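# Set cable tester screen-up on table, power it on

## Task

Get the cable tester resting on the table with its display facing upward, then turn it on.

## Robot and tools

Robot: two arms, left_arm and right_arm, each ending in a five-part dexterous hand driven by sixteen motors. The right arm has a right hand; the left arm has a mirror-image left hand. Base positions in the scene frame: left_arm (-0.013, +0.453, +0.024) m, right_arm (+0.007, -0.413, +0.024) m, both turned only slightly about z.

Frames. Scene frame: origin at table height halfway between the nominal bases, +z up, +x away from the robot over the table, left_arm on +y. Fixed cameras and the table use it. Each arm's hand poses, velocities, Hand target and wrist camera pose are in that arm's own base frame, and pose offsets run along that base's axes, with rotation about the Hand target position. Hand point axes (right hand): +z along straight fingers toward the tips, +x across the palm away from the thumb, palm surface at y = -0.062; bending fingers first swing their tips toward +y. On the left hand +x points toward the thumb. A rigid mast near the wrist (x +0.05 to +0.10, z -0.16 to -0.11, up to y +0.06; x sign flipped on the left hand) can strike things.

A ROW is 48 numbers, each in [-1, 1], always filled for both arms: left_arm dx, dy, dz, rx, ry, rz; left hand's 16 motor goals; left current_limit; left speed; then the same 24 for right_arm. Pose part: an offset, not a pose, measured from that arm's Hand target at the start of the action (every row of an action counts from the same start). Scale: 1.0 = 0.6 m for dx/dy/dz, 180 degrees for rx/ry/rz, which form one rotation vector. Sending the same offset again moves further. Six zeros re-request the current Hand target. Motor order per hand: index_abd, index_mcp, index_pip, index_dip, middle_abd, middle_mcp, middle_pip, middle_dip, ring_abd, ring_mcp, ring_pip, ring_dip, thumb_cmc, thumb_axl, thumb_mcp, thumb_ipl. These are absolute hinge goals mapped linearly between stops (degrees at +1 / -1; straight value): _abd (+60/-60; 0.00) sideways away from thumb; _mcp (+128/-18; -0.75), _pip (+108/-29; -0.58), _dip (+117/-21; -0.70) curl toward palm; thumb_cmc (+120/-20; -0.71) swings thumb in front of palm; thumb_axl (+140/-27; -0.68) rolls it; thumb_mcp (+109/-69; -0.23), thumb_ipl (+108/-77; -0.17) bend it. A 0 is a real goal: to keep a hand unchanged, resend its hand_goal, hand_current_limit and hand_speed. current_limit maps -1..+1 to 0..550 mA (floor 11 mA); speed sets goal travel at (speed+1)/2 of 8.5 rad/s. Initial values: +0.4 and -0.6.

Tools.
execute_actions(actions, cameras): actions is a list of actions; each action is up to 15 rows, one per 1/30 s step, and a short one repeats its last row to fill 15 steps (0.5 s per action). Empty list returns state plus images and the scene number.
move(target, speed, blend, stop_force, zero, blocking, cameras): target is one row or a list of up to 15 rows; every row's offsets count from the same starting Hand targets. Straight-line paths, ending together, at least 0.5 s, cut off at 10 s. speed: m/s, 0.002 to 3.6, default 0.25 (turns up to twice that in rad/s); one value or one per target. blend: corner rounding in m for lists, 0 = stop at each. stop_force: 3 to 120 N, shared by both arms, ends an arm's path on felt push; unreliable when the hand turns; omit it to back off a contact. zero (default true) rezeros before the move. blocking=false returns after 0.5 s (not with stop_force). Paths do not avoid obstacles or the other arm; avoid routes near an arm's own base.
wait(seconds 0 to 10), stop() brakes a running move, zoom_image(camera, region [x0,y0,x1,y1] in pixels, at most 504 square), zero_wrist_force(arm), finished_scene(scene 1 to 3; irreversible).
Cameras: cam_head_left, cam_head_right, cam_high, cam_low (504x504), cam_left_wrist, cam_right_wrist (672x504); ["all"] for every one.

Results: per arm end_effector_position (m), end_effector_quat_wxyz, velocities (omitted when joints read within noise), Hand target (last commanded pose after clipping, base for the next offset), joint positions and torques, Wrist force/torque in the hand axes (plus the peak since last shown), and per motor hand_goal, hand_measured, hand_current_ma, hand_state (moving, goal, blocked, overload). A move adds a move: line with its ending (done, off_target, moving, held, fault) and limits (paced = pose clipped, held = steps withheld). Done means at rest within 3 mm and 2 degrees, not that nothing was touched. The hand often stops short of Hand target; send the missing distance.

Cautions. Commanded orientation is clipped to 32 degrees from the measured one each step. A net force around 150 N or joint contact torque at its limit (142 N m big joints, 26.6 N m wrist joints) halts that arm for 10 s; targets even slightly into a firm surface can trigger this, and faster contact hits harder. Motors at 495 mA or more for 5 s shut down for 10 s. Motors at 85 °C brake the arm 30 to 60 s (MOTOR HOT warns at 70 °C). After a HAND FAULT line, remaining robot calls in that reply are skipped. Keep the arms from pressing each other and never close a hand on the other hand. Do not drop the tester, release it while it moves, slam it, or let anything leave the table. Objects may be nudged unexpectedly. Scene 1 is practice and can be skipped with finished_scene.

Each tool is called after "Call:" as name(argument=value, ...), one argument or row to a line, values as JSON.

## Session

Call:
execute_actions(
  actions=[],
)

Scene clock: 0.00 s.
left_arm: end_effector_position=(+0.5128, -0.6701, +0.3604) hand_goal=(+0.000, -0.754, -0.576, -0.696, +0.000, -0.754, -0.576, -0.696, +0.000, -0.754, -0.576, -0.696, -0.714, -0.678, -0.226, -0.168) hand_measured=(+0.000, -0.754, -0.576, -0.696, +0.000, -0.754, -0.576, -0.696, +0.000, -0.754, -0.576, -0.696, -0.714, -0.678, -0.226, -0.168) hand_current_ma=(+0, +0, +0, +0, +0, +0, +0, +0, +0, +0, +0, +0, +0, +0, +0, +0) hand_state=(goal, goal, goal, goal, goal, goal, goal, goal, goal, goal, goal, goal, goal, goal, goal, goal) hand_current_limit=0.40 hand_speed=-0.60 end_effector_quat_wxyz=(+0.508, +0.561, +0.315, +0.572) | right_arm: end_effector_position=(+0.4064, -0.0853, +0.2305) hand_goal=(+0.000, -0.754, -0.576, -0.696, +0.000, -0.754, -0.576, -0.696, +0.000, -0.754, -0.576, -0.696, -0.714, -0.678, -0.226, -0.168) hand_measured=(+0.000, -0.754, -0.576, -0.696, +0.000, -0.754, -0.576, -0.696, +0.000, -0.754, -0.576, -0.696, -0.714, -0.678, -0.226, -0.168) hand_current_ma=(+0, +0, +0, +0, +0, +0, +0, +0, +0, +0, +0, +0, +0, +0, +0, +0) hand_state=(goal, goal, goal, goal, goal, goal, goal, goal, goal, goal, goal, goal, goal, goal, goal, goal) hand_current_limit=0.40 hand_speed=-0.60 end_effector_quat_wxyz=(+0.000, +1.000, +0.000, +0.000)
Joint positions: left_arm=[2.227 -2.661 -1.081 0.825 2.258 0.478] | right_arm=[-0.317 -1.723 2.041 -1.889 -1.571 1.254]
Joint velocities: within noise
Joint torques (N m): no reading
Wrist force (N): no reading
Wrist torque (N m): no reading
Wrist force, peak (N): no reading
Hand target: left_arm +0.5128, -0.6701, +0.3604; +0.508, +0.561, +0.315, +0.572 | right_arm +0.4064, -0.0853, +0.2305; +0.000, +1.000, +0.000, +0.000
camera_calibration:
cam_left_wrist: T_world_to_cam=[[0.0642017, -0.546866, -0.834755, -0.123703], [-0.537497, 0.685832, -0.490643, 0.867169], [0.840818, 0.480179, -0.249908, 0.10561], [0, 0, 0, 1]] pos_world=[0.385245, -0.713093, 0.348601]
cam_right_wrist: T_world_to_cam=[[-0.769241, -0.638873, 0.0104982, 0.289281], [-0.431604, 0.531651, 0.728743, 0.00439243], [-0.471155, 0.556047, -0.684707, 0.527664], [0, 0, 0, 1]] pos_world=[0.473034, -0.110927, 0.355057]

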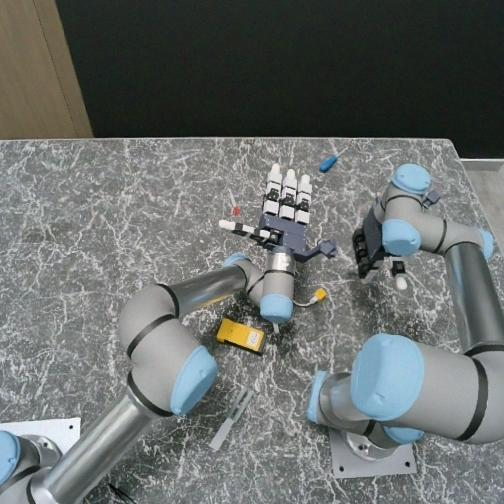

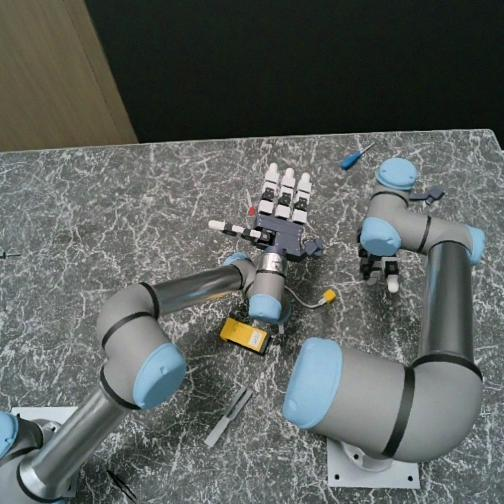

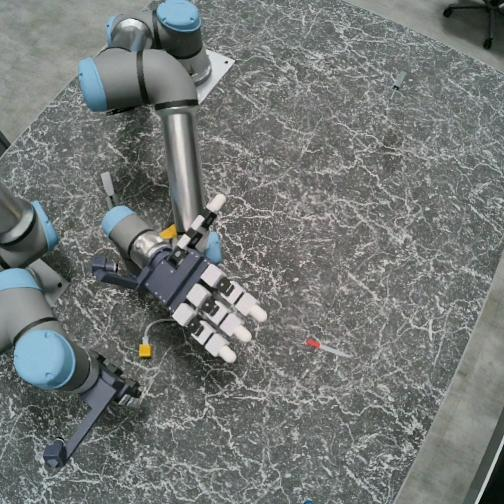

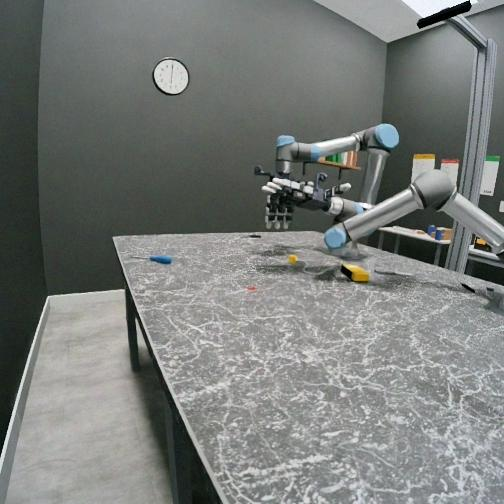

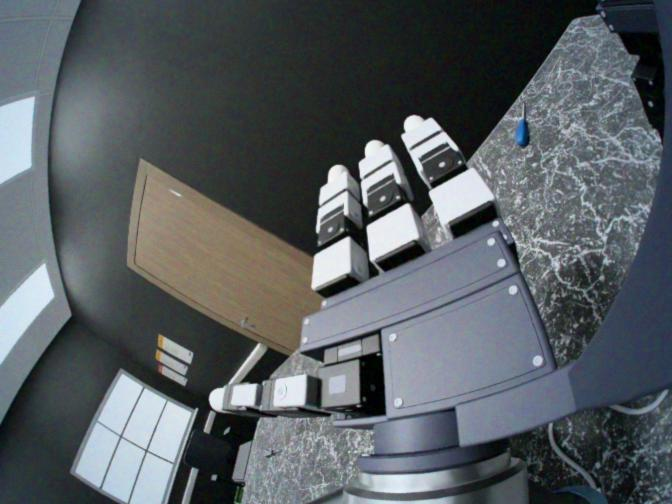

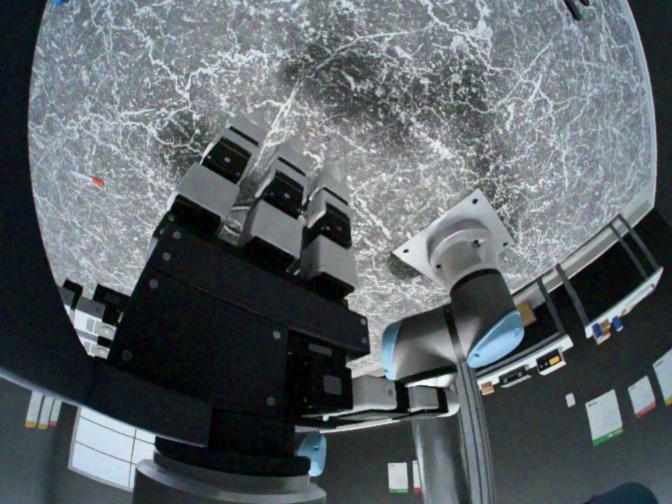

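Call:
zoom_image(
  camera="cam_head_left",
  region=[200, 300, 290, 370],
)

Call:
zoom_image(
  camera="cam_head_right",
  region=[200, 280, 350, 430],
)

Scaled by 5.600.

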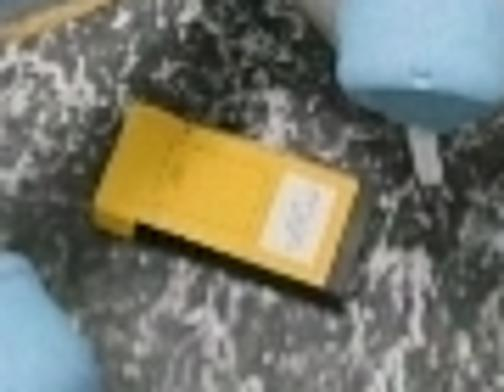

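Scaled by 3.360.

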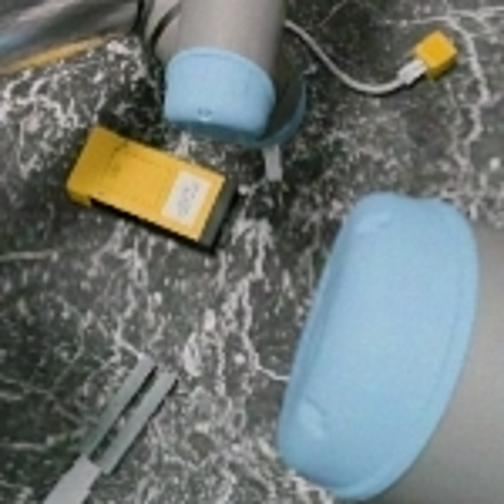

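Call:
move(
  target=[-0.3047,0.3168,-0.1007,0.0966,0.5462,0.0186, 0,-0.754,-0.576,-0.696,0,-0.754,-0.576,-0.696,0,-0.754,-0.576,-0.696,-0.714,-0.678,-0.226,-0.168,0.4,-0.6, 0,0,0,0,0,0, 0,-0.754,-0.576,-0.696,0,-0.754,-0.576,-0.696,0,-0.754,-0.576,-0.696,-0.714,-0.678,-0.226,-0.168,0.4,-0.6],
  speed=0.4,
  cameras=["cam_left_wrist","cam_head_left"],
)

Scene clock: 100.70 s.
left_arm: end_effector_position=(+0.3301, -0.4800, +0.3001) hand_goal=(+0.000, -0.754, -0.576, -0.696, +0.000, -0.754, -0.576, -0.696, +0.000, -0.754, -0.576, -0.696, -0.714, -0.678, -0.226, -0.168) hand_measured=(+0.000, -0.756, -0.576, -0.696, +0.000, -0.756, -0.576, -0.696, +0.000, -0.756, -0.576, -0.696, -0.716, -0.678, -0.224, -0.168) hand_current_ma=(+0, -1, -1, +0, +0, -1, -1, +0, +0, -1, -1, +0, -3, +1, +4, +0) hand_state=(goal, goal, goal, goal, goal, goal, goal, goal, goal, goal, goal, goal, goal, goal, goal, goal) hand_current_limit=0.40 hand_speed=-0.60 end_effector_quat_wxyz=(+0.001, +0.852, +0.524, +0.001) end_effector_velocity=(-0.001, +0.001, -0.001) end_effector_angular_velocity=(+0.004, +0.004, +0.001) | right_arm: end_effector_position=(+0.4064, -0.0853, +0.2305) hand_goal=(+0.000, -0.754, -0.576, -0.696, +0.000, -0.754, -0.576, -0.696, +0.000, -0.754, -0.576, -0.696, -0.714, -0.678, -0.226, -0.168) hand_measured=(+0.000, -0.754, -0.576, -0.696, +0.000, -0.754, -0.576, -0.696, +0.000, -0.754, -0.576, -0.696, -0.714, -0.678, -0.224, -0.168) hand_current_ma=(+0, +2, -2, +0, +0, +2, -2, +0, +0, +2, -2, +0, -1, +2, +10, +1) hand_state=(goal, goal, goal, goal, goal, goal, goal, goal, goal, goal, goal, goal, goal, goal, goal, goal) hand_current_limit=0.40 hand_speed=-0.60 end_effector_quat_wxyz=(+0.000, +1.000, +0.000, +0.000)
Joint positions: left_arm=[2.314 -1.611 -1.679 -1.421 1.572 -0.359] | right_arm=[-0.317 -1.723 2.041 -1.889 -1.571 1.254]
Joint velocities: left_arm=[0.001 0 0 -0.006 0 0] | right_arm=[within noise]
Joint torques (N m): left_arm=[-12.28 17.71 22.48 0.55 -0.51 -2.17] | right_arm=[-0.5 -13.93 -23.34 -2.37 -0.32 0.15]
Wrist force (N): left_arm=[0.9 -0.3 -0.5] | right_arm=[-0.1 -0.1 -0.4]
Wrist torque (N m): left_arm=[0.20 -0.15 0.13] | right_arm=[0.03 0.02 -0.01]
Wrist force, peak (N): left_arm=[1.3 -1.0 -1.0] | right_arm=[-0.7 0.0 -0.1]
Hand target: left_arm +0.3300, -0.4800, +0.3000; +0.001, +0.852, +0.524, +0.001 | right_arm +0.4064, -0.0853, +0.2305; +0.000, +1.000, +0.000, +0.000
Off the commanded pose: left_arm 0.000 m, 0 deg | right_arm 0.000 m, 0 deg.
move: done
camera_calibration:
cam_left_wrist: T_world_to_cam=[[-0.915461, -0.400912, -0.0346556, 0.0949716], [-0.291033, 0.600152, 0.745062, 0.115737], [-0.277906, 0.692161, -0.666094, 0.748854], [0, 0, 0, 1]] pos_world=[0.328737, -0.549712, 0.415868]
Images, in order (width x height): cam_head_left 504x504, cam_left_wrist 672x504.

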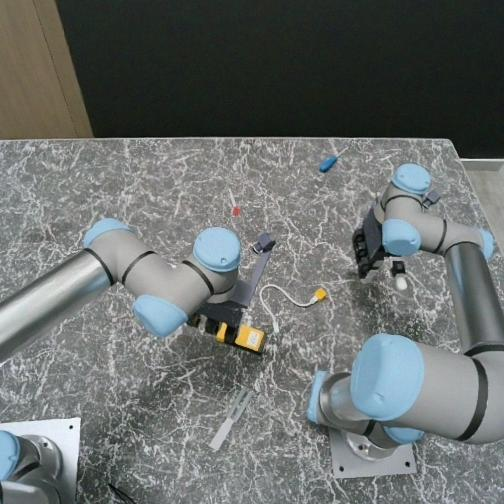

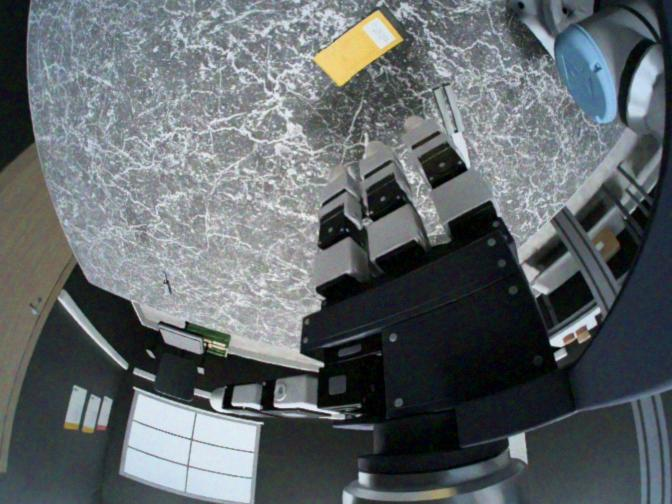

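Call:
move(
  target=[-0.1092,0.016,-0.25,0.0856,0.4962,-0.1126, 0.095,0.36,-0.576,-0.696,0,-0.754,-0.576,-0.696,0,-0.754,-0.576,-0.696,0.571,-0.678,-0.42,-0.168,0.4,-0.5, 0,0,0,0,0,0, 0,-0.754,-0.576,-0.696,0,-0.754,-0.576,-0.696,0,-0.754,-0.576,-0.696,-0.714,-0.678,-0.226,-0.168,0.4,-0.6],
  speed=0.4,
  cameras=["cam_head_left","cam_low","cam_left_wrist"],
)

Scene clock: 130.90 s.
left_arm: end_effector_position=(+0.2645, -0.4704, +0.1500) hand_goal=(+0.094, +0.360, -0.576, -0.696, +0.000, -0.754, -0.576, -0.696, +0.000, -0.754, -0.576, -0.696, +0.570, -0.678, -0.420, -0.168) hand_measured=(+0.090, +0.360, -0.576, -0.696, +0.000, -0.748, -0.576, -0.696, +0.000, -0.748, -0.576, -0.696, +0.566, -0.678, -0.416, -0.168) hand_current_ma=(-6, +0, -1, +0, +0, +12, +0, +0, +0, +12, +0, +0, -7, +1, +10, +0) hand_state=(goal, goal, goal, goal, goal, goal, goal, goal, goal, goal, goal, goal, goal, goal, goal, goal) hand_current_limit=0.40 hand_speed=-0.50 end_effector_quat_wxyz=(-0.467, +0.671, +0.226, -0.530) | right_arm: end_effector_position=(+0.4064, -0.0853, +0.2305) hand_goal=(+0.000, -0.754, -0.576, -0.696, +0.000, -0.754, -0.576, -0.696, +0.000, -0.754, -0.576, -0.696, -0.714, -0.678, -0.226, -0.168) hand_measured=(+0.000, -0.754, -0.576, -0.696, +0.000, -0.754, -0.576, -0.696, +0.000, -0.754, -0.576, -0.696, -0.714, -0.678, -0.224, -0.168) hand_current_ma=(+0, +2, -2, +0, +0, +2, -2, +0, +0, +2, -2, +0, -1, +2, +10, +1) hand_state=(goal, goal, goal, goal, goal, goal, goal, goal, goal, goal, goal, goal, goal, goal, goal, goal) hand_current_limit=0.40 hand_speed=-0.60 end_effector_quat_wxyz=(+0.000, +1.000, +0.000, +0.000)
Joint positions: left_arm=[2.49 -2.463 -0.921 -2.897 1.315 0.523] | right_arm=[-0.317 -1.723 2.041 -1.889 -1.571 1.254]
Joint torques (N m): left_arm=[3.29 44.17 21.64 -3.61 -2.88 -0.02] | right_arm=[0.95 -14.61 -22.98 -2.43 -0.1 -0.07]
Wrist force (N): left_arm=[-0.9 0.7 -1.7] | right_arm=[-0.2 -0.1 0.0]
Wrist torque (N m): left_arm=[0.39 0.00 -0.06] | right_arm=[0.00 0.04 -0.02]
Wrist force, peak (N): left_arm=[-0.3 1.8 -1.9] | right_arm=[0.0 0.1 -0.6]
Hand target: left_arm +0.2645, -0.4704, +0.1500; -0.467, +0.670, +0.226, -0.530 | right_arm +0.4064, -0.0853, +0.2305; +0.000, +1.000, +0.000, +0.000
Off the commanded pose: left_arm 0.000 m, 0 deg | right_arm 0.000 m, 0 deg.
move: done
camera_calibration:
cam_left_wrist: T_world_to_cam=[[-0.167174, -0.309616, 0.936051, -0.267112], [0.924937, 0.279491, 0.257636, -0.196644], [-0.341386, 0.908858, 0.239652, 0.606847], [0, 0, 0, 1]] pos_world=[0.344398, -0.579279, 0.155261]
Images, in order (width x height): cam_head_left 504x504, cam_low 504x504, cam_left_wrist 672x504.

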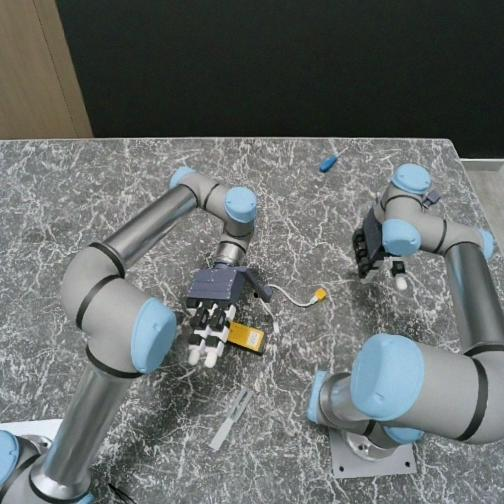

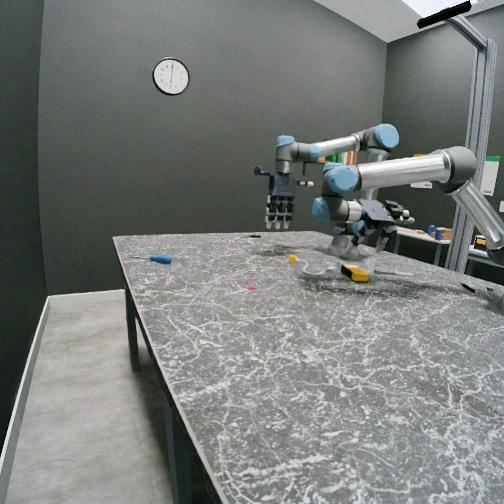

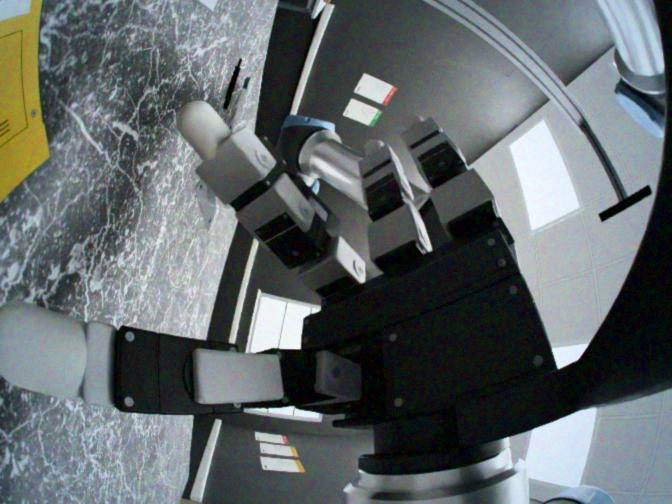

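Call:
move(
  target=[0,0,-0.1725,0,0,0, 0.095,0.36,-0.576,-0.696,0,-0.754,-0.576,-0.696,0,-0.754,-0.576,-0.696,0.571,-0.678,-0.42,-0.168,0.4,-0.5, 0,0,0,0,0,0, 0,-0.754,-0.576,-0.696,0,-0.754,-0.576,-0.696,0,-0.754,-0.576,-0.696,-0.714,-0.678,-0.226,-0.168,0.4,-0.6],
  speed=0.08,
  stop_force=10,
  cameras=["cam_left_wrist"],
)

Scene clock: 141.53 s.
left_arm: end_effector_position=(+0.2645, -0.4704, +0.0465) hand_goal=(+0.094, +0.360, -0.576, -0.696, +0.000, -0.754, -0.576, -0.696, +0.000, -0.754, -0.576, -0.696, +0.570, -0.678, -0.420, -0.168) hand_measured=(+0.090, +0.360, -0.576, -0.696, +0.000, -0.746, -0.576, -0.696, +0.000, -0.746, -0.576, -0.696, +0.566, -0.678, -0.416, -0.168) hand_current_ma=(-6, +0, -1, +0, +0, +13, +0, +0, +0, +13, +0, +0, -7, +1, +9, +0) hand_state=(goal, goal, goal, goal, goal, goal, goal, goal, goal, goal, goal, goal, goal, goal, goal, goal) hand_current_limit=0.40 hand_speed=-0.50 end_effector_quat_wxyz=(-0.467, +0.670, +0.226, -0.530) | right_arm: end_effector_position=(+0.4064, -0.0853, +0.2305) hand_goal=(+0.000, -0.754, -0.576, -0.696, +0.000, -0.754, -0.576, -0.696, +0.000, -0.754, -0.576, -0.696, -0.714, -0.678, -0.226, -0.168) hand_measured=(+0.000, -0.754, -0.576, -0.696, +0.000, -0.754, -0.576, -0.696, +0.000, -0.754, -0.576, -0.696, -0.714, -0.678, -0.224, -0.168) hand_current_ma=(+0, +2, -2, +0, +0, +2, -2, +0, +0, +2, -2, +0, -1, +2, +10, +1) hand_state=(goal, goal, goal, goal, goal, goal, goal, goal, goal, goal, goal, goal, goal, goal, goal, goal) hand_current_limit=0.40 hand_speed=-0.60 end_effector_quat_wxyz=(+0.000, +1.000, +0.000, +0.000)
Joint positions: left_arm=[2.49 -2.561 -1.012 -2.709 1.315 0.523] | right_arm=[-0.317 -1.723 2.041 -1.889 -1.571 1.254]
Joint torques (N m): left_arm=[9.59 62.72 26.03 -1.17 -0.43 1.48] | right_arm=[0.47 -13.95 -21.65 -2.42 -0.11 -0.1]
Wrist force (N): left_arm=[-1.0 1.1 -1.6] | right_arm=[-0.3 -0.2 -0.1]
Wrist torque (N m): left_arm=[0.43 0.00 -0.07] | right_arm=[-0.01 0.04 -0.03]
Wrist force, peak (N): left_arm=[-0.4 2.2 -1.3] | right_arm=[-0.6 -0.1 -0.3]
Hand target: left_arm +0.2645, -0.4704, +0.0465; -0.467, +0.670, +0.226, -0.530 | right_arm +0.4064, -0.0853, +0.2305; +0.000, +1.000, +0.000, +0.000
Off the commanded pose: left_arm 0.000 m, 0 deg | right_arm 0.000 m, 0 deg.
move: done
camera_calibration:
cam_left_wrist: T_world_to_cam=[[-0.166742, -0.309814, 0.936062, -0.170386], [0.92498, 0.279639, 0.257322, -0.169958], [-0.341481, 0.908745, 0.239944, 0.631661], [0, 0, 0, 1]] pos_world=[0.344498, -0.57928, 0.0516625]
Images, in order (width x height): cam_left_wrist 672x504.

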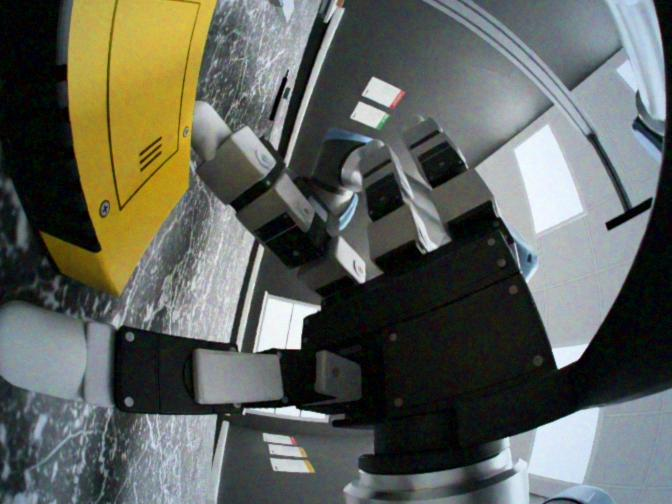

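Call:
move(
  target=[0,0,0,0,0,0, 0.095,0.70,-0.576,-0.696,0,-0.754,-0.576,-0.696,0,-0.754,-0.576,-0.696,0.571,-0.678,-0.05,-0.168,0.75,-0.85, 0,0,0,0,0,0, 0,-0.754,-0.576,-0.696,0,-0.754,-0.576,-0.696,0,-0.754,-0.576,-0.696,-0.714,-0.678,-0.226,-0.168,0.4,-0.6],
)

Call:
move(
  target=[
    [-0.0319,-0.0763,0.12,0.1025,-0.0429,0, 0.095,0.70,-0.576,-0.696,0,-0.754,-0.576,-0.696,0,-0.754,-0.576,-0.696,0.571,-0.678,-0.05,-0.168,0.75,-0.85, 0,0,0,0,0,0, 0,-0.754,-0.576,-0.696,0,-0.754,-0.576,-0.696,0,-0.754,-0.576,-0.696,-0.714,-0.678,-0.226,-0.168,0.4,-0.6],
    [-0.0745,-0.178,0.1585,0.205,-0.0858,0, 0.095,0.70,-0.576,-0.696,0,-0.754,-0.576,-0.696,0,-0.754,-0.576,-0.696,0.571,-0.678,-0.05,-0.168,0.75,-0.85, 0,0,0,0,0,0, 0,-0.754,-0.576,-0.696,0,-0.754,-0.576,-0.696,0,-0.754,-0.576,-0.696,-0.714,-0.678,-0.226,-0.168,0.4,-0.6],
    [-0.0884,-0.2113,0.2205,0.2563,-0.1072,0, 0.095,0.70,-0.576,-0.696,0,-0.754,-0.576,-0.696,0,-0.754,-0.576,-0.696,0.571,-0.678,-0.05,-0.168,0.75,-0.85, 0,0,0,0,0,0, 0,-0.754,-0.576,-0.696,0,-0.754,-0.576,-0.696,0,-0.754,-0.576,-0.696,-0.714,-0.678,-0.226,-0.168,0.4,-0.6],
    [0.0681,0.1627,0.2073,0.3844,-0.1608,0, 0.095,0.70,-0.576,-0.696,0,-0.754,-0.576,-0.696,0,-0.754,-0.576,-0.696,0.571,-0.678,-0.05,-0.168,0.75,-0.85, 0,0,0,0,0,0, 0,-0.754,-0.576,-0.696,0,-0.754,-0.576,-0.696,0,-0.754,-0.576,-0.696,-0.714,-0.678,-0.226,-0.168,0.4,-0.6],
  ],
  speed=[0.1,0.1,0.1,0.2],
  blend=[0.02,0.02,0.01,0],
  cameras=["cam_left_wrist","cam_low"],
)

Call:
zoom_image(
  camera="cam_low",
  region=[330, 170, 480, 320],
)

Scene clock: 165.97 s.
left_arm: end_effector_position=(+0.2645, -0.4704, +0.0465) hand_goal=(+0.094, +0.700, -0.576, -0.696, +0.000, -0.754, -0.576, -0.696, +0.000, -0.754, -0.576, -0.696, +0.570, -0.678, -0.050, -0.168) hand_measured=(+0.094, +0.506, -0.606, -0.708, +0.000, -0.746, -0.576, -0.696, +0.000, -0.746, -0.576, -0.696, +0.564, -0.680, -0.286, -0.180) hand_current_ma=(+1, -481, -77, -22, +0, +13, +0, +0, +0, +13, +0, +0, -10, -2, -481, -30) hand_state=(goal, blocked, blocked, goal, goal, goal, goal, goal, goal, goal, goal, goal, goal, goal, blocked, goal) hand_current_limit=0.75 hand_speed=-0.85 end_effector_quat_wxyz=(-0.467, +0.670, +0.226, -0.530) | right_arm: end_effector_position=(+0.4064, -0.0853, +0.2305) hand_goal=(+0.000, -0.754, -0.576, -0.696, +0.000, -0.754, -0.576, -0.696, +0.000, -0.754, -0.576, -0.696, -0.714, -0.678, -0.226, -0.168) hand_measured=(+0.000, -0.754, -0.576, -0.696, +0.000, -0.754, -0.576, -0.696, +0.000, -0.754, -0.576, -0.696, -0.714, -0.678, -0.224, -0.168) hand_current_ma=(+0, +2, -2, +0, +0, +2, -2, +0, +0, +2, -2, +0, -1, +2, +10, +1) hand_state=(goal, goal, goal, goal, goal, goal, goal, goal, goal, goal, goal, goal, goal, goal, goal, goal) hand_current_limit=0.40 hand_speed=-0.60 end_effector_quat_wxyz=(+0.000, +1.000, +0.000, +0.000)
Joint positions: left_arm=[2.49 -2.561 -1.012 -2.708 1.315 0.523] | right_arm=[-0.317 -1.723 2.041 -1.889 -1.571 1.254]
Joint torques (N m): left_arm=[10.42 61.3 25.42 0.13 -0.97 -0.85] | right_arm=[-0.74 -14.42 -22.2 -2.46 -0.24 -0.02]
Wrist force (N): left_arm=[-1.2 -0.4 -2.4] | right_arm=[-0.2 -0.3 0.0]
Wrist torque (N m): left_arm=[0.19 0.03 -0.07] | right_arm=[-0.03 0.03 -0.03]
Wrist force, peak (N): left_arm=[-1.4 -0.6 -2.6] | right_arm=[-0.6 -0.1 -0.1]
Hand target: left_arm +0.2645, -0.4704, +0.0465; -0.467, +0.670, +0.226, -0.530 | right_arm +0.4064, -0.0853, +0.2305; +0.000, +1.000, +0.000, +0.000
Off the commanded pose: left_arm 0.000 m, 0 deg | right_arm 0.000 m, 0 deg.
move: done

Scene clock: 172.03 s.
left_arm: end_effector_position=(+0.3053, -0.3728, +0.1709) hand_goal=(+0.094, +0.700, -0.576, -0.696, +0.000, -0.754, -0.576, -0.696, +0.000, -0.754, -0.576, -0.696, +0.570, -0.678, -0.050, -0.168) hand_measured=(+0.104, +0.506, -0.618, -0.712, +0.000, -0.746, -0.576, -0.696, +0.000, -0.746, -0.576, -0.696, +0.580, -0.680, -0.272, -0.182) hand_current_ma=(+15, -481, -117, -32, +0, +15, +0, +0, +0, +15, +0, +0, +18, -3, -481, -43) hand_state=(goal, blocked, blocked, goal, goal, goal, goal, goal, goal, goal, goal, goal, goal, goal, blocked, goal) hand_current_limit=0.75 hand_speed=-0.85 end_effector_quat_wxyz=(+0.694, -0.394, -0.587, +0.136) | right_arm: end_effector_position=(+0.4064, -0.0853, +0.2305) hand_goal=(+0.000, -0.754, -0.576, -0.696, +0.000, -0.754, -0.576, -0.696, +0.000, -0.754, -0.576, -0.696, -0.714, -0.678, -0.226, -0.168) hand_measured=(+0.000, -0.754, -0.576, -0.696, +0.000, -0.754, -0.576, -0.696, +0.000, -0.754, -0.576, -0.696, -0.714, -0.678, -0.224, -0.168) hand_current_ma=(+0, +2, -2, +0, +0, +2, -2, +0, +0, +2, -2, +0, -1, +2, +10, +1) hand_state=(goal, goal, goal, goal, goal, goal, goal, goal, goal, goal, goal, goal, goal, goal, goal, goal) hand_current_limit=0.40 hand_speed=-0.60 end_effector_quat_wxyz=(+0.000, +1.000, +0.000, +0.000)
Joint positions: left_arm=[2.498 -2.471 -0.959 -2.852 1.325 -0.786] | right_arm=[-0.317 -1.723 2.041 -1.889 -1.571 1.254]
Joint torques (N m): left_arm=[-1.64 50.81 13.15 -1.88 -0.96 -1.74] | right_arm=[0.55 -14.65 -22.61 -2.48 -0.33 0.01]
Wrist force (N): left_arm=[-1.0 3.0 -0.7] | right_arm=[-0.1 0.2 -0.1]
Wrist torque (N m): left_arm=[0.59 0.13 0.09] | right_arm=[0.04 0.02 -0.01]
Wrist force, peak (N): left_arm=[0.2 5.1 -0.7] | right_arm=[-0.7 0.0 0.1]
Hand target: left_arm +0.3054, -0.3728, +0.1709; +0.694, -0.394, -0.587, +0.136 | right_arm +0.4064, -0.0853, +0.2305; +0.000, +1.000, +0.000, +0.000
Off the commanded pose: left_arm 0.000 m, 0 deg | right_arm 0.000 m, 0 deg.
elbow stopped short (left arm): the move would have taken joint 3 (elbow) straighter than the controller allows.
move: done
camera_calibration:
cam_left_wrist: T_world_to_cam=[[-0.415511, -0.904541, -0.095685, -0.219258], [0.653202, -0.369942, 0.660659, -0.495226], [-0.632991, 0.212009, 0.744563, 0.270044], [0, 0, 0, 1]] pos_world=[0.403314, -0.438785, 0.105131]
Images, in order (width x height): cam_low 504x504, cam_left_wrist 672x504.

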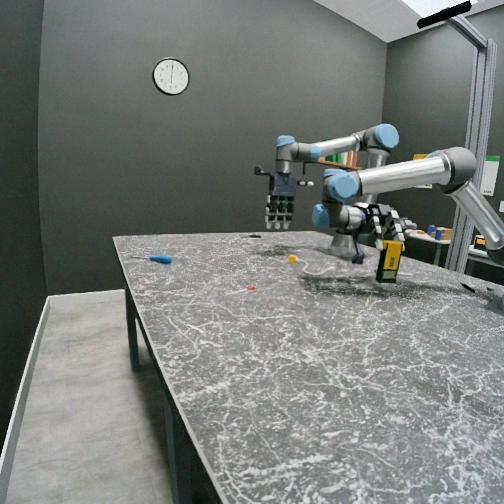

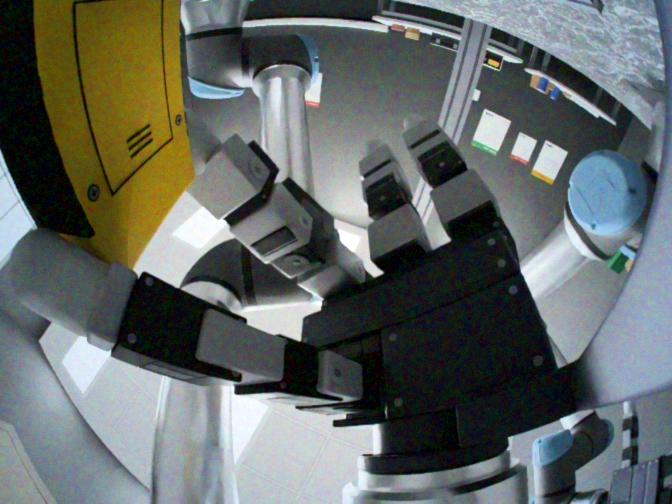

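Scaled by 3.360.

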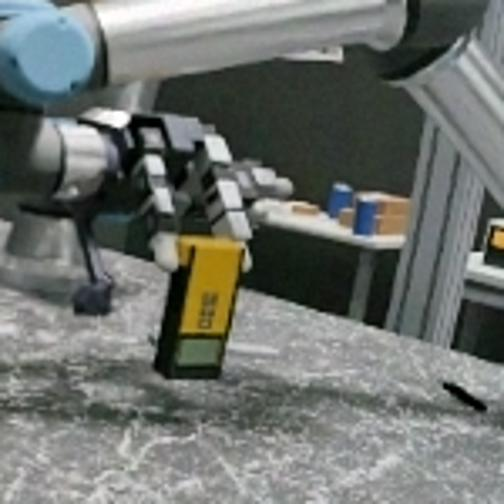

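Call:
move(
  target=[
    [0,0,-0.0933,0,0,0, 0.095,0.62,-0.576,-0.696,0,-0.754,-0.576,-0.696,0,-0.754,-0.576,-0.696,0.571,-0.678,-0.13,-0.168,0.3,-0.85, 0,0,0,0,0,0, 0,-0.754,-0.576,-0.696,0,-0.754,-0.576,-0.696,0,-0.754,-0.576,-0.696,-0.714,-0.678,-0.226,-0.168,0.4,-0.6],
    [-0.0253,-0.0606,-0.0942,-0.0154,0.0064,0, 0.095,0.62,-0.576,-0.696,0,-0.754,-0.576,-0.696,0,-0.754,-0.576,-0.696,0.571,-0.678,-0.13,-0.168,0.3,-0.85, 0,0,0,0,0,0, 0,-0.754,-0.576,-0.696,0,-0.754,-0.576,-0.696,0,-0.754,-0.576,-0.696,-0.714,-0.678,-0.226,-0.168,0.4,-0.6],
    [-0.0439,-0.1049,-0.0965,-0.0513,0.0214,0, 0.095,0.62,-0.576,-0.696,0,-0.754,-0.576,-0.696,0,-0.754,-0.576,-0.696,0.571,-0.678,-0.13,-0.168,0.3,-0.85, 0,0,0,0,0,0, 0,-0.754,-0.576,-0.696,0,-0.754,-0.576,-0.696,0,-0.754,-0.576,-0.696,-0.714,-0.678,-0.226,-0.168,0.4,-0.6],
    [-0.0537,-0.1282,-0.1048,-0.1179,0.0493,0, 0.095,0.62,-0.576,-0.696,0,-0.754,-0.576,-0.696,0,-0.754,-0.576,-0.696,0.571,-0.678,-0.13,-0.168,0.3,-0.85, 0,0,0,0,0,0, 0,-0.754,-0.576,-0.696,0,-0.754,-0.576,-0.696,0,-0.754,-0.576,-0.696,-0.714,-0.678,-0.226,-0.168,0.4,-0.6],
  ],
  speed=[0.08,0.06,0.06,0.06],
  blend=[0.005,0.005,0.005,0],
  cameras=["cam_left_wrist","cam_low"],
)

Call:
zoom_image(
  camera="cam_low",
  region=[330, 190, 450, 310],
)

Scene clock: 229.10 s.
left_arm: end_effector_position=(+0.2731, -0.4498, +0.1080) hand_goal=(+0.094, +0.620, -0.576, -0.696, +0.000, -0.754, -0.576, -0.696, +0.000, -0.754, -0.576, -0.696, +0.570, -0.678, -0.130, -0.168) hand_measured=(+0.082, +0.506, -0.620, -0.712, +0.000, -0.746, -0.576, -0.696, +0.000, -0.746, -0.576, -0.696, +0.582, -0.682, -0.272, -0.182) hand_current_ma=(-18, -357, -120, -32, +0, +15, +0, +0, +0, +15, +0, +0, +23, -6, -357, -43) hand_state=(goal, blocked, blocked, goal, goal, goal, goal, goal, goal, goal, goal, goal, goal, goal, blocked, goal) hand_current_limit=0.30 hand_speed=-0.85 end_effector_quat_wxyz=(+0.652, -0.504, -0.497, +0.272) end_effector_velocity=(+0.000, +0.001, +0.000) end_effector_angular_velocity=(+0.005, -0.001, +0.000) | right_arm: end_effector_position=(+0.4064, -0.0853, +0.2305) hand_goal=(+0.000, -0.754, -0.576, -0.696, +0.000, -0.754, -0.576, -0.696, +0.000, -0.754, -0.576, -0.696, -0.714, -0.678, -0.226, -0.168) hand_measured=(+0.000, -0.754, -0.576, -0.696, +0.000, -0.754, -0.576, -0.696, +0.000, -0.754, -0.576, -0.696, -0.714, -0.678, -0.224, -0.168) hand_current_ma=(+0, +2, -2, +0, +0, +2, -2, +0, +0, +2, -2, +0, -1, +2, +10, +1) hand_state=(goal, goal, goal, goal, goal, goal, goal, goal, goal, goal, goal, goal, goal, goal, goal, goal) hand_current_limit=0.40 hand_speed=-0.60 end_effector_quat_wxyz=(+0.000, +1.000, +0.000, +0.000)
Joint positions: left_arm=[2.419 -2.581 -0.844 -2.856 1.245 -0.385] | right_arm=[-0.317 -1.723 2.041 -1.889 -1.571 1.254]
Joint velocities: left_arm=[0 0 0 0 0 -0.005] | right_arm=[within noise]
Joint torques (N m): left_arm=[8.05 60.36 25.21 -2.54 0.83 -2.53] | right_arm=[-0.46 -13.87 -22.77 -2.59 -0.18 0.19]
Wrist force (N): left_arm=[-0.3 2.0 -1.2] | right_arm=[-0.2 0.2 -0.1]
Wrist torque (N m): left_arm=[0.53 0.00 0.05] | right_arm=[0.03 0.03 -0.01]
Wrist force, peak (N): left_arm=[-1.1 3.4 -0.7] | right_arm=[-0.5 -0.3 0.0]
Hand target: left_arm +0.2731, -0.4497, +0.1080; +0.652, -0.504, -0.497, +0.272 | right_arm +0.4064, -0.0853, +0.2305; +0.000, +1.000, +0.000, +0.000
Off the commanded pose: left_arm 0.000 m, 0 deg | right_arm 0.000 m, 0 deg.
move: done
camera_calibration:
cam_left_wrist: T_world_to_cam=[[-0.399485, -0.866074, 0.300546, -0.33815], [0.755541, -0.125368, 0.642993, -0.377081], [-0.519201, 0.483941, 0.704437, 0.408368], [0, 0, 0, 1]] pos_world=[0.36184, -0.537763, 0.0564208]
Images, in order (width x height): cam_low 504x504, cam_left_wrist 672x504.

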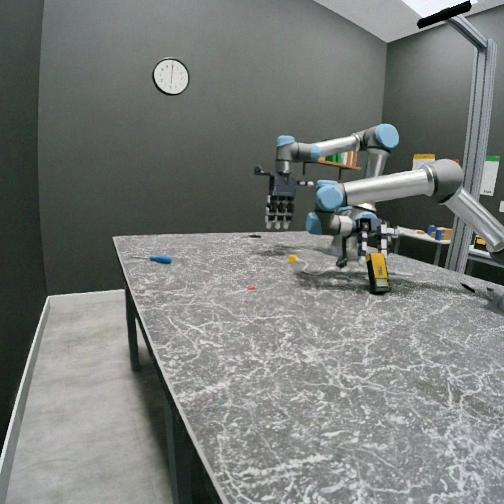

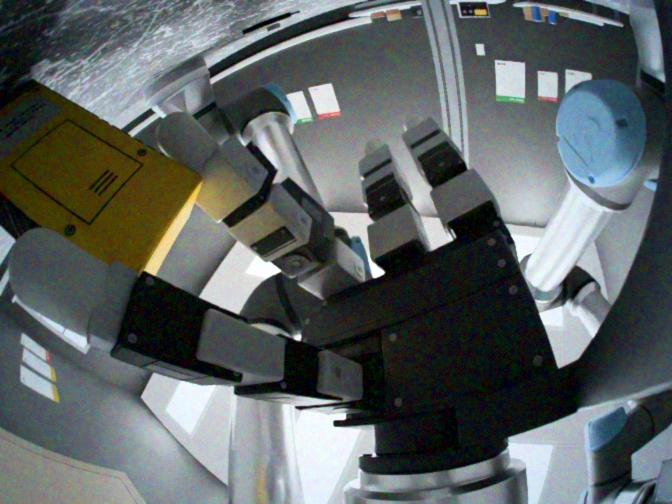

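Scaled by 4.200.

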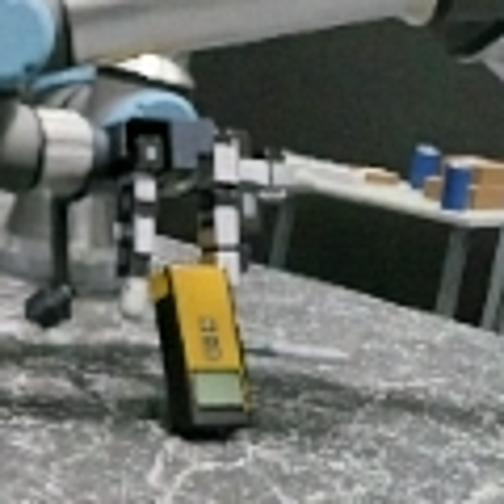

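Call:
zoom_image(
  camera="cam_left_wrist",
  region=[0, 50, 250, 300],
)

Scaled by 2.016 from the camera's 672x504 image, which has a finer 960x720 frame.

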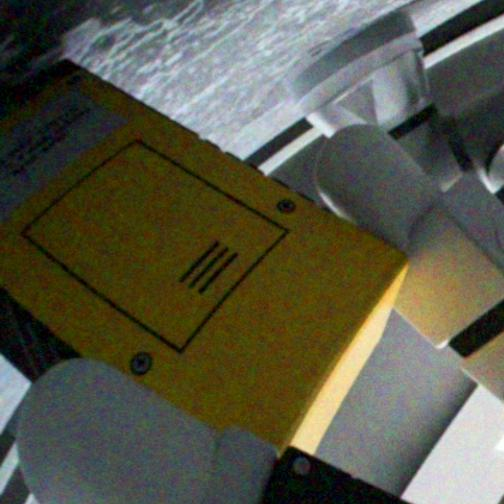

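Call:
move(
  target=[
    [-0.0098,-0.0234,-0.0283,-0.0513,0.0214,0, 0.095,0.58,-0.576,-0.696,0,-0.754,-0.576,-0.696,0,-0.754,-0.576,-0.696,0.571,-0.678,-0.18,-0.168,0.1,-0.9, 0,0,0,0,0,0, 0,-0.754,-0.576,-0.696,0,-0.754,-0.576,-0.696,0,-0.754,-0.576,-0.696,-0.714,-0.678,-0.226,-0.168,0.4,-0.6],
    [-0.0138,-0.0329,-0.0747,-0.123,0.0515,0, 0.095,0.58,-0.576,-0.696,0,-0.754,-0.576,-0.696,0,-0.754,-0.576,-0.696,0.571,-0.678,-0.18,-0.168,0.1,-0.9, 0,0,0,0,0,0, 0,-0.754,-0.576,-0.696,0,-0.754,-0.576,-0.696,0,-0.754,-0.576,-0.696,-0.714,-0.678,-0.226,-0.168,0.4,-0.6],
    [-0.0112,-0.0268,-0.105,-0.1743,0.0729,0, 0.095,0.58,-0.576,-0.696,0,-0.754,-0.576,-0.696,0,-0.754,-0.576,-0.696,0.571,-0.678,-0.18,-0.168,0.1,-0.9, 0,0,0,0,0,0, 0,-0.754,-0.576,-0.696,0,-0.754,-0.576,-0.696,0,-0.754,-0.576,-0.696,-0.714,-0.678,-0.226,-0.168,0.4,-0.6],
  ],
  speed=[0.05,0.05,0.05],
  blend=[0.005,0.005,0],
  cameras=["cam_left_wrist","cam_low","cam_head_left"],
)

Call:
zoom_image(
  camera="cam_low",
  region=[330, 190, 450, 310],
)

Scene clock: 358.90 s.
left_arm: end_effector_position=(+0.2665, -0.4657, +0.0449) hand_goal=(+0.094, +0.580, -0.576, -0.696, +0.000, -0.754, -0.576, -0.696, +0.000, -0.754, -0.576, -0.696, +0.570, -0.678, -0.180, -0.168) hand_measured=(+0.088, +0.578, -0.578, -0.698, +0.000, -0.746, -0.576, -0.696, +0.000, -0.746, -0.576, -0.696, +0.572, -0.680, -0.184, -0.170) hand_current_ma=(-7, -3, -3, -3, +0, +15, +0, +0, +0, +15, +0, +0, +1, -4, -5, -3) hand_state=(goal, goal, goal, goal, goal, goal, goal, goal, goal, goal, goal, goal, goal, goal, goal, goal) hand_current_limit=0.10 hand_speed=-0.90 end_effector_quat_wxyz=(-0.544, +0.627, +0.328, -0.451) end_effector_velocity=(+0.000, +0.000, +0.001) end_effector_angular_velocity=(+0.005, -0.002, -0.001) | right_arm: end_effector_position=(+0.4064, -0.0853, +0.2305) hand_goal=(+0.000, -0.754, -0.576, -0.696, +0.000, -0.754, -0.576, -0.696, +0.000, -0.754, -0.576, -0.696, -0.714, -0.678, -0.226, -0.168) hand_measured=(+0.000, -0.754, -0.576, -0.696, +0.000, -0.754, -0.576, -0.696, +0.000, -0.754, -0.576, -0.696, -0.714, -0.678, -0.224, -0.168) hand_current_ma=(+0, +2, -2, +0, +0, +2, -2, +0, +0, +2, -2, +0, -1, +2, +10, +1) hand_state=(goal, goal, goal, goal, goal, goal, goal, goal, goal, goal, goal, goal, goal, goal, goal, goal) hand_current_limit=0.40 hand_speed=-0.60 end_effector_quat_wxyz=(+0.000, +1.000, +0.000, +0.000)
Joint positions: left_arm=[2.46 -2.585 -0.96 -2.736 1.285 0.209] | right_arm=[-0.317 -1.723 2.041 -1.889 -1.571 1.254]
Joint velocities: left_arm=[-0.001 0 0.002 -0.002 0 -0.005] | right_arm=[within noise]
Joint torques (N m): left_arm=[-2.09 62.12 25.74 -3.84 0.29 -2.23] | right_arm=[0.22 -14.45 -22.67 -2.56 -0.21 0.02]
Wrist force (N): left_arm=[-0.9 1.5 -1.6] | right_arm=[-0.5 -0.1 -0.1]
Wrist torque (N m): left_arm=[0.46 0.01 -0.04] | right_arm=[0.00 0.07 -0.04]
Wrist force, peak (N): left_arm=[-1.1 2.0 -1.6] | right_arm=[-0.5 -0.3 -0.1]
Hand target: left_arm +0.2664, -0.4658, +0.0450; -0.544, +0.627, +0.328, -0.451 | right_arm +0.4064, -0.0853, +0.2305; +0.000, +1.000, +0.000, +0.000
Off the commanded pose: left_arm 0.000 m, 0 deg | right_arm 0.000 m, 0 deg.
move: done
camera_calibration:
cam_left_wrist: T_world_to_cam=[[-0.27177, -0.560558, 0.78225, -0.249072], [0.882638, 0.178751, 0.434739, -0.216333], [-0.383525, 0.808593, 0.446191, 0.58374], [0, 0, 0, 1]] pos_world=[0.347133, -0.572958, 0.0284256]
Images, in order (width x height): cam_head_left 504x504, cam_low 504x504, cam_left_wrist 672x504.

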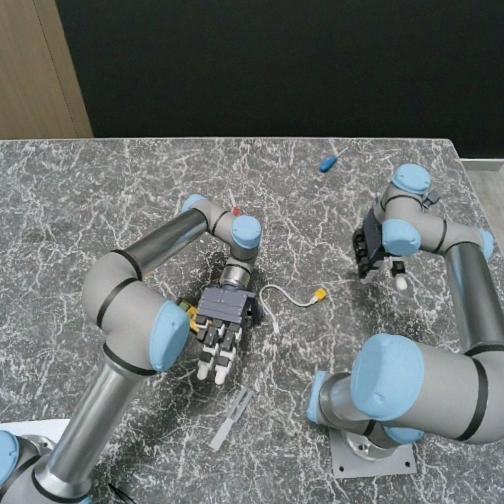

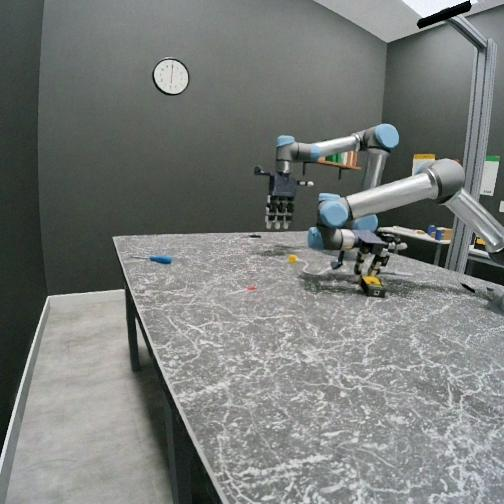

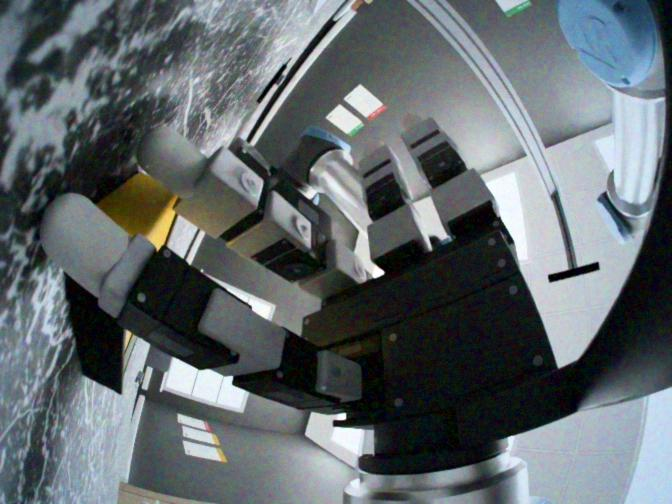

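Scaled by 4.200.

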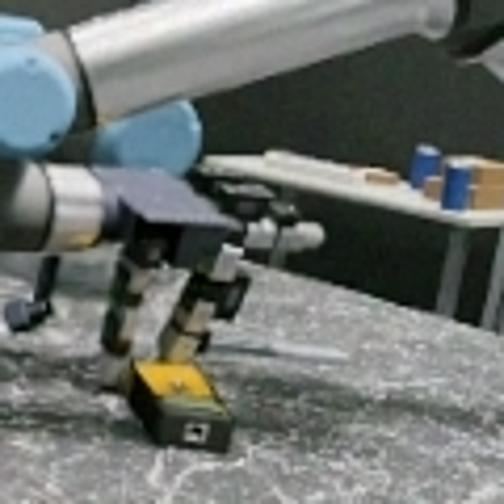

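Call:
move(
  target=[0,0,0.1333,0,0,0, 0.095,0.58,-0.576,-0.696,0,-0.754,-0.576,-0.696,0,-0.754,-0.576,-0.696,0.571,-0.678,-0.18,-0.168,0.1,-0.9, 0,0,0,0,0,0, 0,-0.754,-0.576,-0.696,0,-0.754,-0.576,-0.696,0,-0.754,-0.576,-0.696,-0.714,-0.678,-0.226,-0.168,0.4,-0.6],
  speed=0.2,
)

Call:
move(
  target=[0.1875,-0.0122,0.0692,-0.0724,-0.3297,0.0349, 0,-0.342,-0.576,-0.696,0,-0.95,-0.576,-0.696,0,-0.95,-0.576,-0.696,-0.714,-0.678,-0.226,-0.168,0.4,-0.4, 0,0,0,0,0,0, 0,-0.754,-0.576,-0.696,0,-0.754,-0.576,-0.696,0,-0.754,-0.576,-0.696,-0.714,-0.678,-0.226,-0.168,0.4,-0.6],
  speed=0.35,
  cameras=["cam_left_wrist"],
)

Call:
zoom_image(
  camera="cam_left_wrist",
  region=[180, 0, 360, 180],
)

Scene clock: 380.43 s.
left_arm: end_effector_position=(+0.2664, -0.4658, +0.1249) hand_goal=(+0.094, +0.580, -0.576, -0.696, +0.000, -0.754, -0.576, -0.696, +0.000, -0.754, -0.576, -0.696, +0.570, -0.678, -0.180, -0.168) hand_measured=(+0.088, +0.578, -0.578, -0.698, +0.000, -0.744, -0.576, -0.696, +0.000, -0.744, -0.576, -0.696, +0.570, -0.680, -0.182, -0.170) hand_current_ma=(-7, -3, -3, -3, +0, +18, +0, +0, +0, +18, +0, +0, +1, -4, -5, -3) hand_state=(goal, goal, goal, goal, goal, goal, goal, goal, goal, goal, goal, goal, goal, goal, goal, goal) hand_current_limit=0.10 hand_speed=-0.90 end_effector_quat_wxyz=(-0.544, +0.627, +0.328, -0.451) | right_arm: end_effector_position=(+0.4064, -0.0853, +0.2305) hand_goal=(+0.000, -0.754, -0.576, -0.696, +0.000, -0.754, -0.576, -0.696, +0.000, -0.754, -0.576, -0.696, -0.714, -0.678, -0.226, -0.168) hand_measured=(+0.000, -0.754, -0.576, -0.696, +0.000, -0.754, -0.576, -0.696, +0.000, -0.754, -0.576, -0.696, -0.714, -0.678, -0.224, -0.168) hand_current_ma=(+0, +2, -2, +0, +0, +2, -2, +0, +0, +2, -2, +0, -1, +2, +10, +1) hand_state=(goal, goal, goal, goal, goal, goal, goal, goal, goal, goal, goal, goal, goal, goal, goal, goal) hand_current_limit=0.40 hand_speed=-0.60 end_effector_quat_wxyz=(+0.000, +1.000, +0.000, +0.000)
Joint positions: left_arm=[2.459 -2.509 -0.893 -2.879 1.285 0.209] | right_arm=[-0.317 -1.723 2.041 -1.889 -1.571 1.254]
Joint torques (N m): left_arm=[-8.88 56.44 19.65 -2.83 0.05 -0.73] | right_arm=[0.73 -14.19 -22.66 -2.76 -0.41 0.32]
Wrist force (N): left_arm=[-0.6 1.3 -1.3] | right_arm=[-0.2 -0.1 0.2]
Wrist torque (N m): left_arm=[0.40 0.00 -0.04] | right_arm=[-0.02 0.02 -0.03]
Wrist force, peak (N): left_arm=[-0.5 4.0 -1.3] | right_arm=[-0.5 -0.5 0.0]
Hand target: left_arm +0.2664, -0.4658, +0.1250; -0.544, +0.627, +0.328, -0.451 | right_arm +0.4064, -0.0853, +0.2305; +0.000, +1.000, +0.000, +0.000
Off the commanded pose: left_arm 0.000 m, 0 deg | right_arm 0.000 m, 0 deg.
move: done

Scene clock: 382.47 s.
left_arm: end_effector_position=(+0.3788, -0.4732, +0.1665) hand_goal=(+0.000, -0.342, -0.576, -0.696, +0.000, -0.950, -0.576, -0.696, +0.000, -0.950, -0.576, -0.696, -0.714, -0.678, -0.226, -0.168) hand_measured=(+0.002, -0.338, -0.576, -0.698, +0.000, -0.930, -0.576, -0.696, +0.000, -0.930, -0.576, -0.696, -0.702, -0.680, -0.224, -0.170) hand_current_ma=(+3, +8, -1, -3, +0, +46, +0, +0, +0, +46, +0, +0, +22, -4, +5, -1) hand_state=(goal, goal, goal, goal, goal, goal, goal, goal, goal, goal, goal, goal, goal, goal, goal, goal) hand_current_limit=0.40 hand_speed=-0.40 end_effector_quat_wxyz=(-0.215, +0.804, +0.535, -0.143) end_effector_velocity=(+0.001, +0.000, +0.000) end_effector_angular_velocity=(-0.003, -0.003, +0.001) | right_arm: end_effector_position=(+0.4064, -0.0853, +0.2305) hand_goal=(+0.000, -0.754, -0.576, -0.696, +0.000, -0.754, -0.576, -0.696, +0.000, -0.754, -0.576, -0.696, -0.714, -0.678, -0.226, -0.168) hand_measured=(+0.000, -0.754, -0.576, -0.696, +0.000, -0.754, -0.576, -0.696, +0.000, -0.754, -0.576, -0.696, -0.714, -0.678, -0.224, -0.168) hand_current_ma=(+0, +2, -2, +0, +0, +2, -2, +0, +0, +2, -2, +0, -1, +2, +10, +1) hand_state=(goal, goal, goal, goal, goal, goal, goal, goal, goal, goal, goal, goal, goal, goal, goal, goal) hand_current_limit=0.40 hand_speed=-0.60 end_effector_quat_wxyz=(+0.000, +1.000, +0.000, +0.000)
Joint positions: left_arm=[2.451 -1.986 -1.402 -1.828 1.426 -0.257] | right_arm=[-0.317 -1.723 2.041 -1.889 -1.571 1.254]
Joint velocities: left_arm=[0.001 0 -0.001 0.005 0 0] | right_arm=[within noise]
Joint torques (N m): left_arm=[10.83 40.26 18.96 3.4 -2.47 1.06] | right_arm=[0.1 -13.78 -22.71 -2.72 -0.27 0.06]
Wrist force (N): left_arm=[0.5 0.7 -0.7] | right_arm=[-0.2 -0.1 0.0]
Wrist torque (N m): left_arm=[0.36 -0.05 -0.02] | right_arm=[-0.02 0.03 -0.02]
Wrist force, peak (N): left_arm=[-0.9 2.1 -1.4] | right_arm=[0.1 -0.3 0.5]
Hand target: left_arm +0.3789, -0.4731, +0.1665; -0.215, +0.804, +0.535, -0.143 | right_arm +0.4064, -0.0853, +0.2305; +0.000, +1.000, +0.000, +0.000
Off the commanded pose: left_arm 0.000 m, 0 deg | right_arm 0.000 m, 0 deg.
move: done
camera_calibration:
cam_left_wrist: T_world_to_cam=[[-0.82142, -0.492178, 0.28815, 0.00504376], [0.0761461, 0.406071, 0.910663, -0.0332032], [-0.565218, 0.769978, -0.296078, 0.752678], [0, 0, 0, 1]] pos_world=[0.432099, -0.563581, 0.251635]
Images, in order (width x height): cam_left_wrist 672x504.

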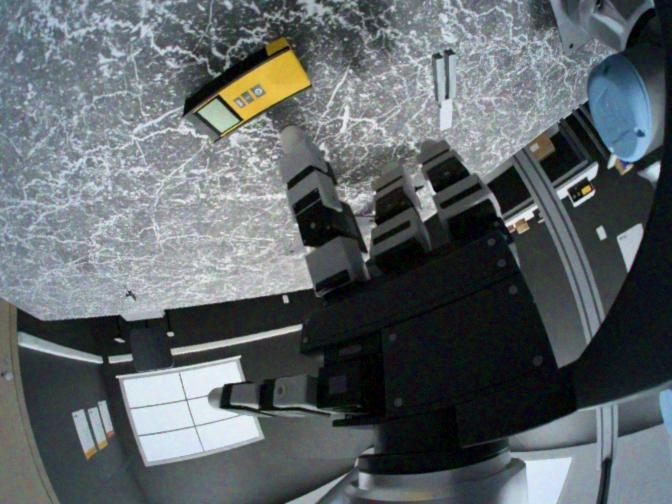

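Scaled by 2.800 from the camera's 672x504 image, which has a finer 960x720 frame.

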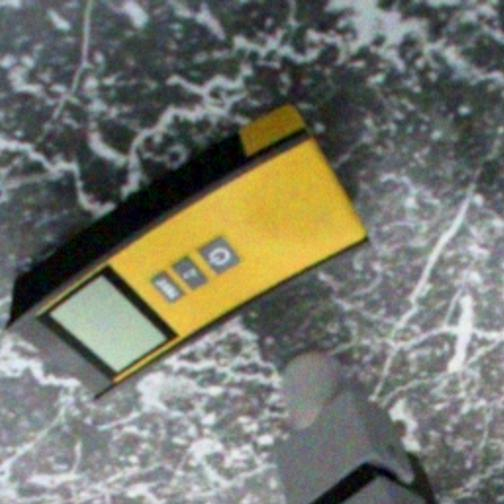

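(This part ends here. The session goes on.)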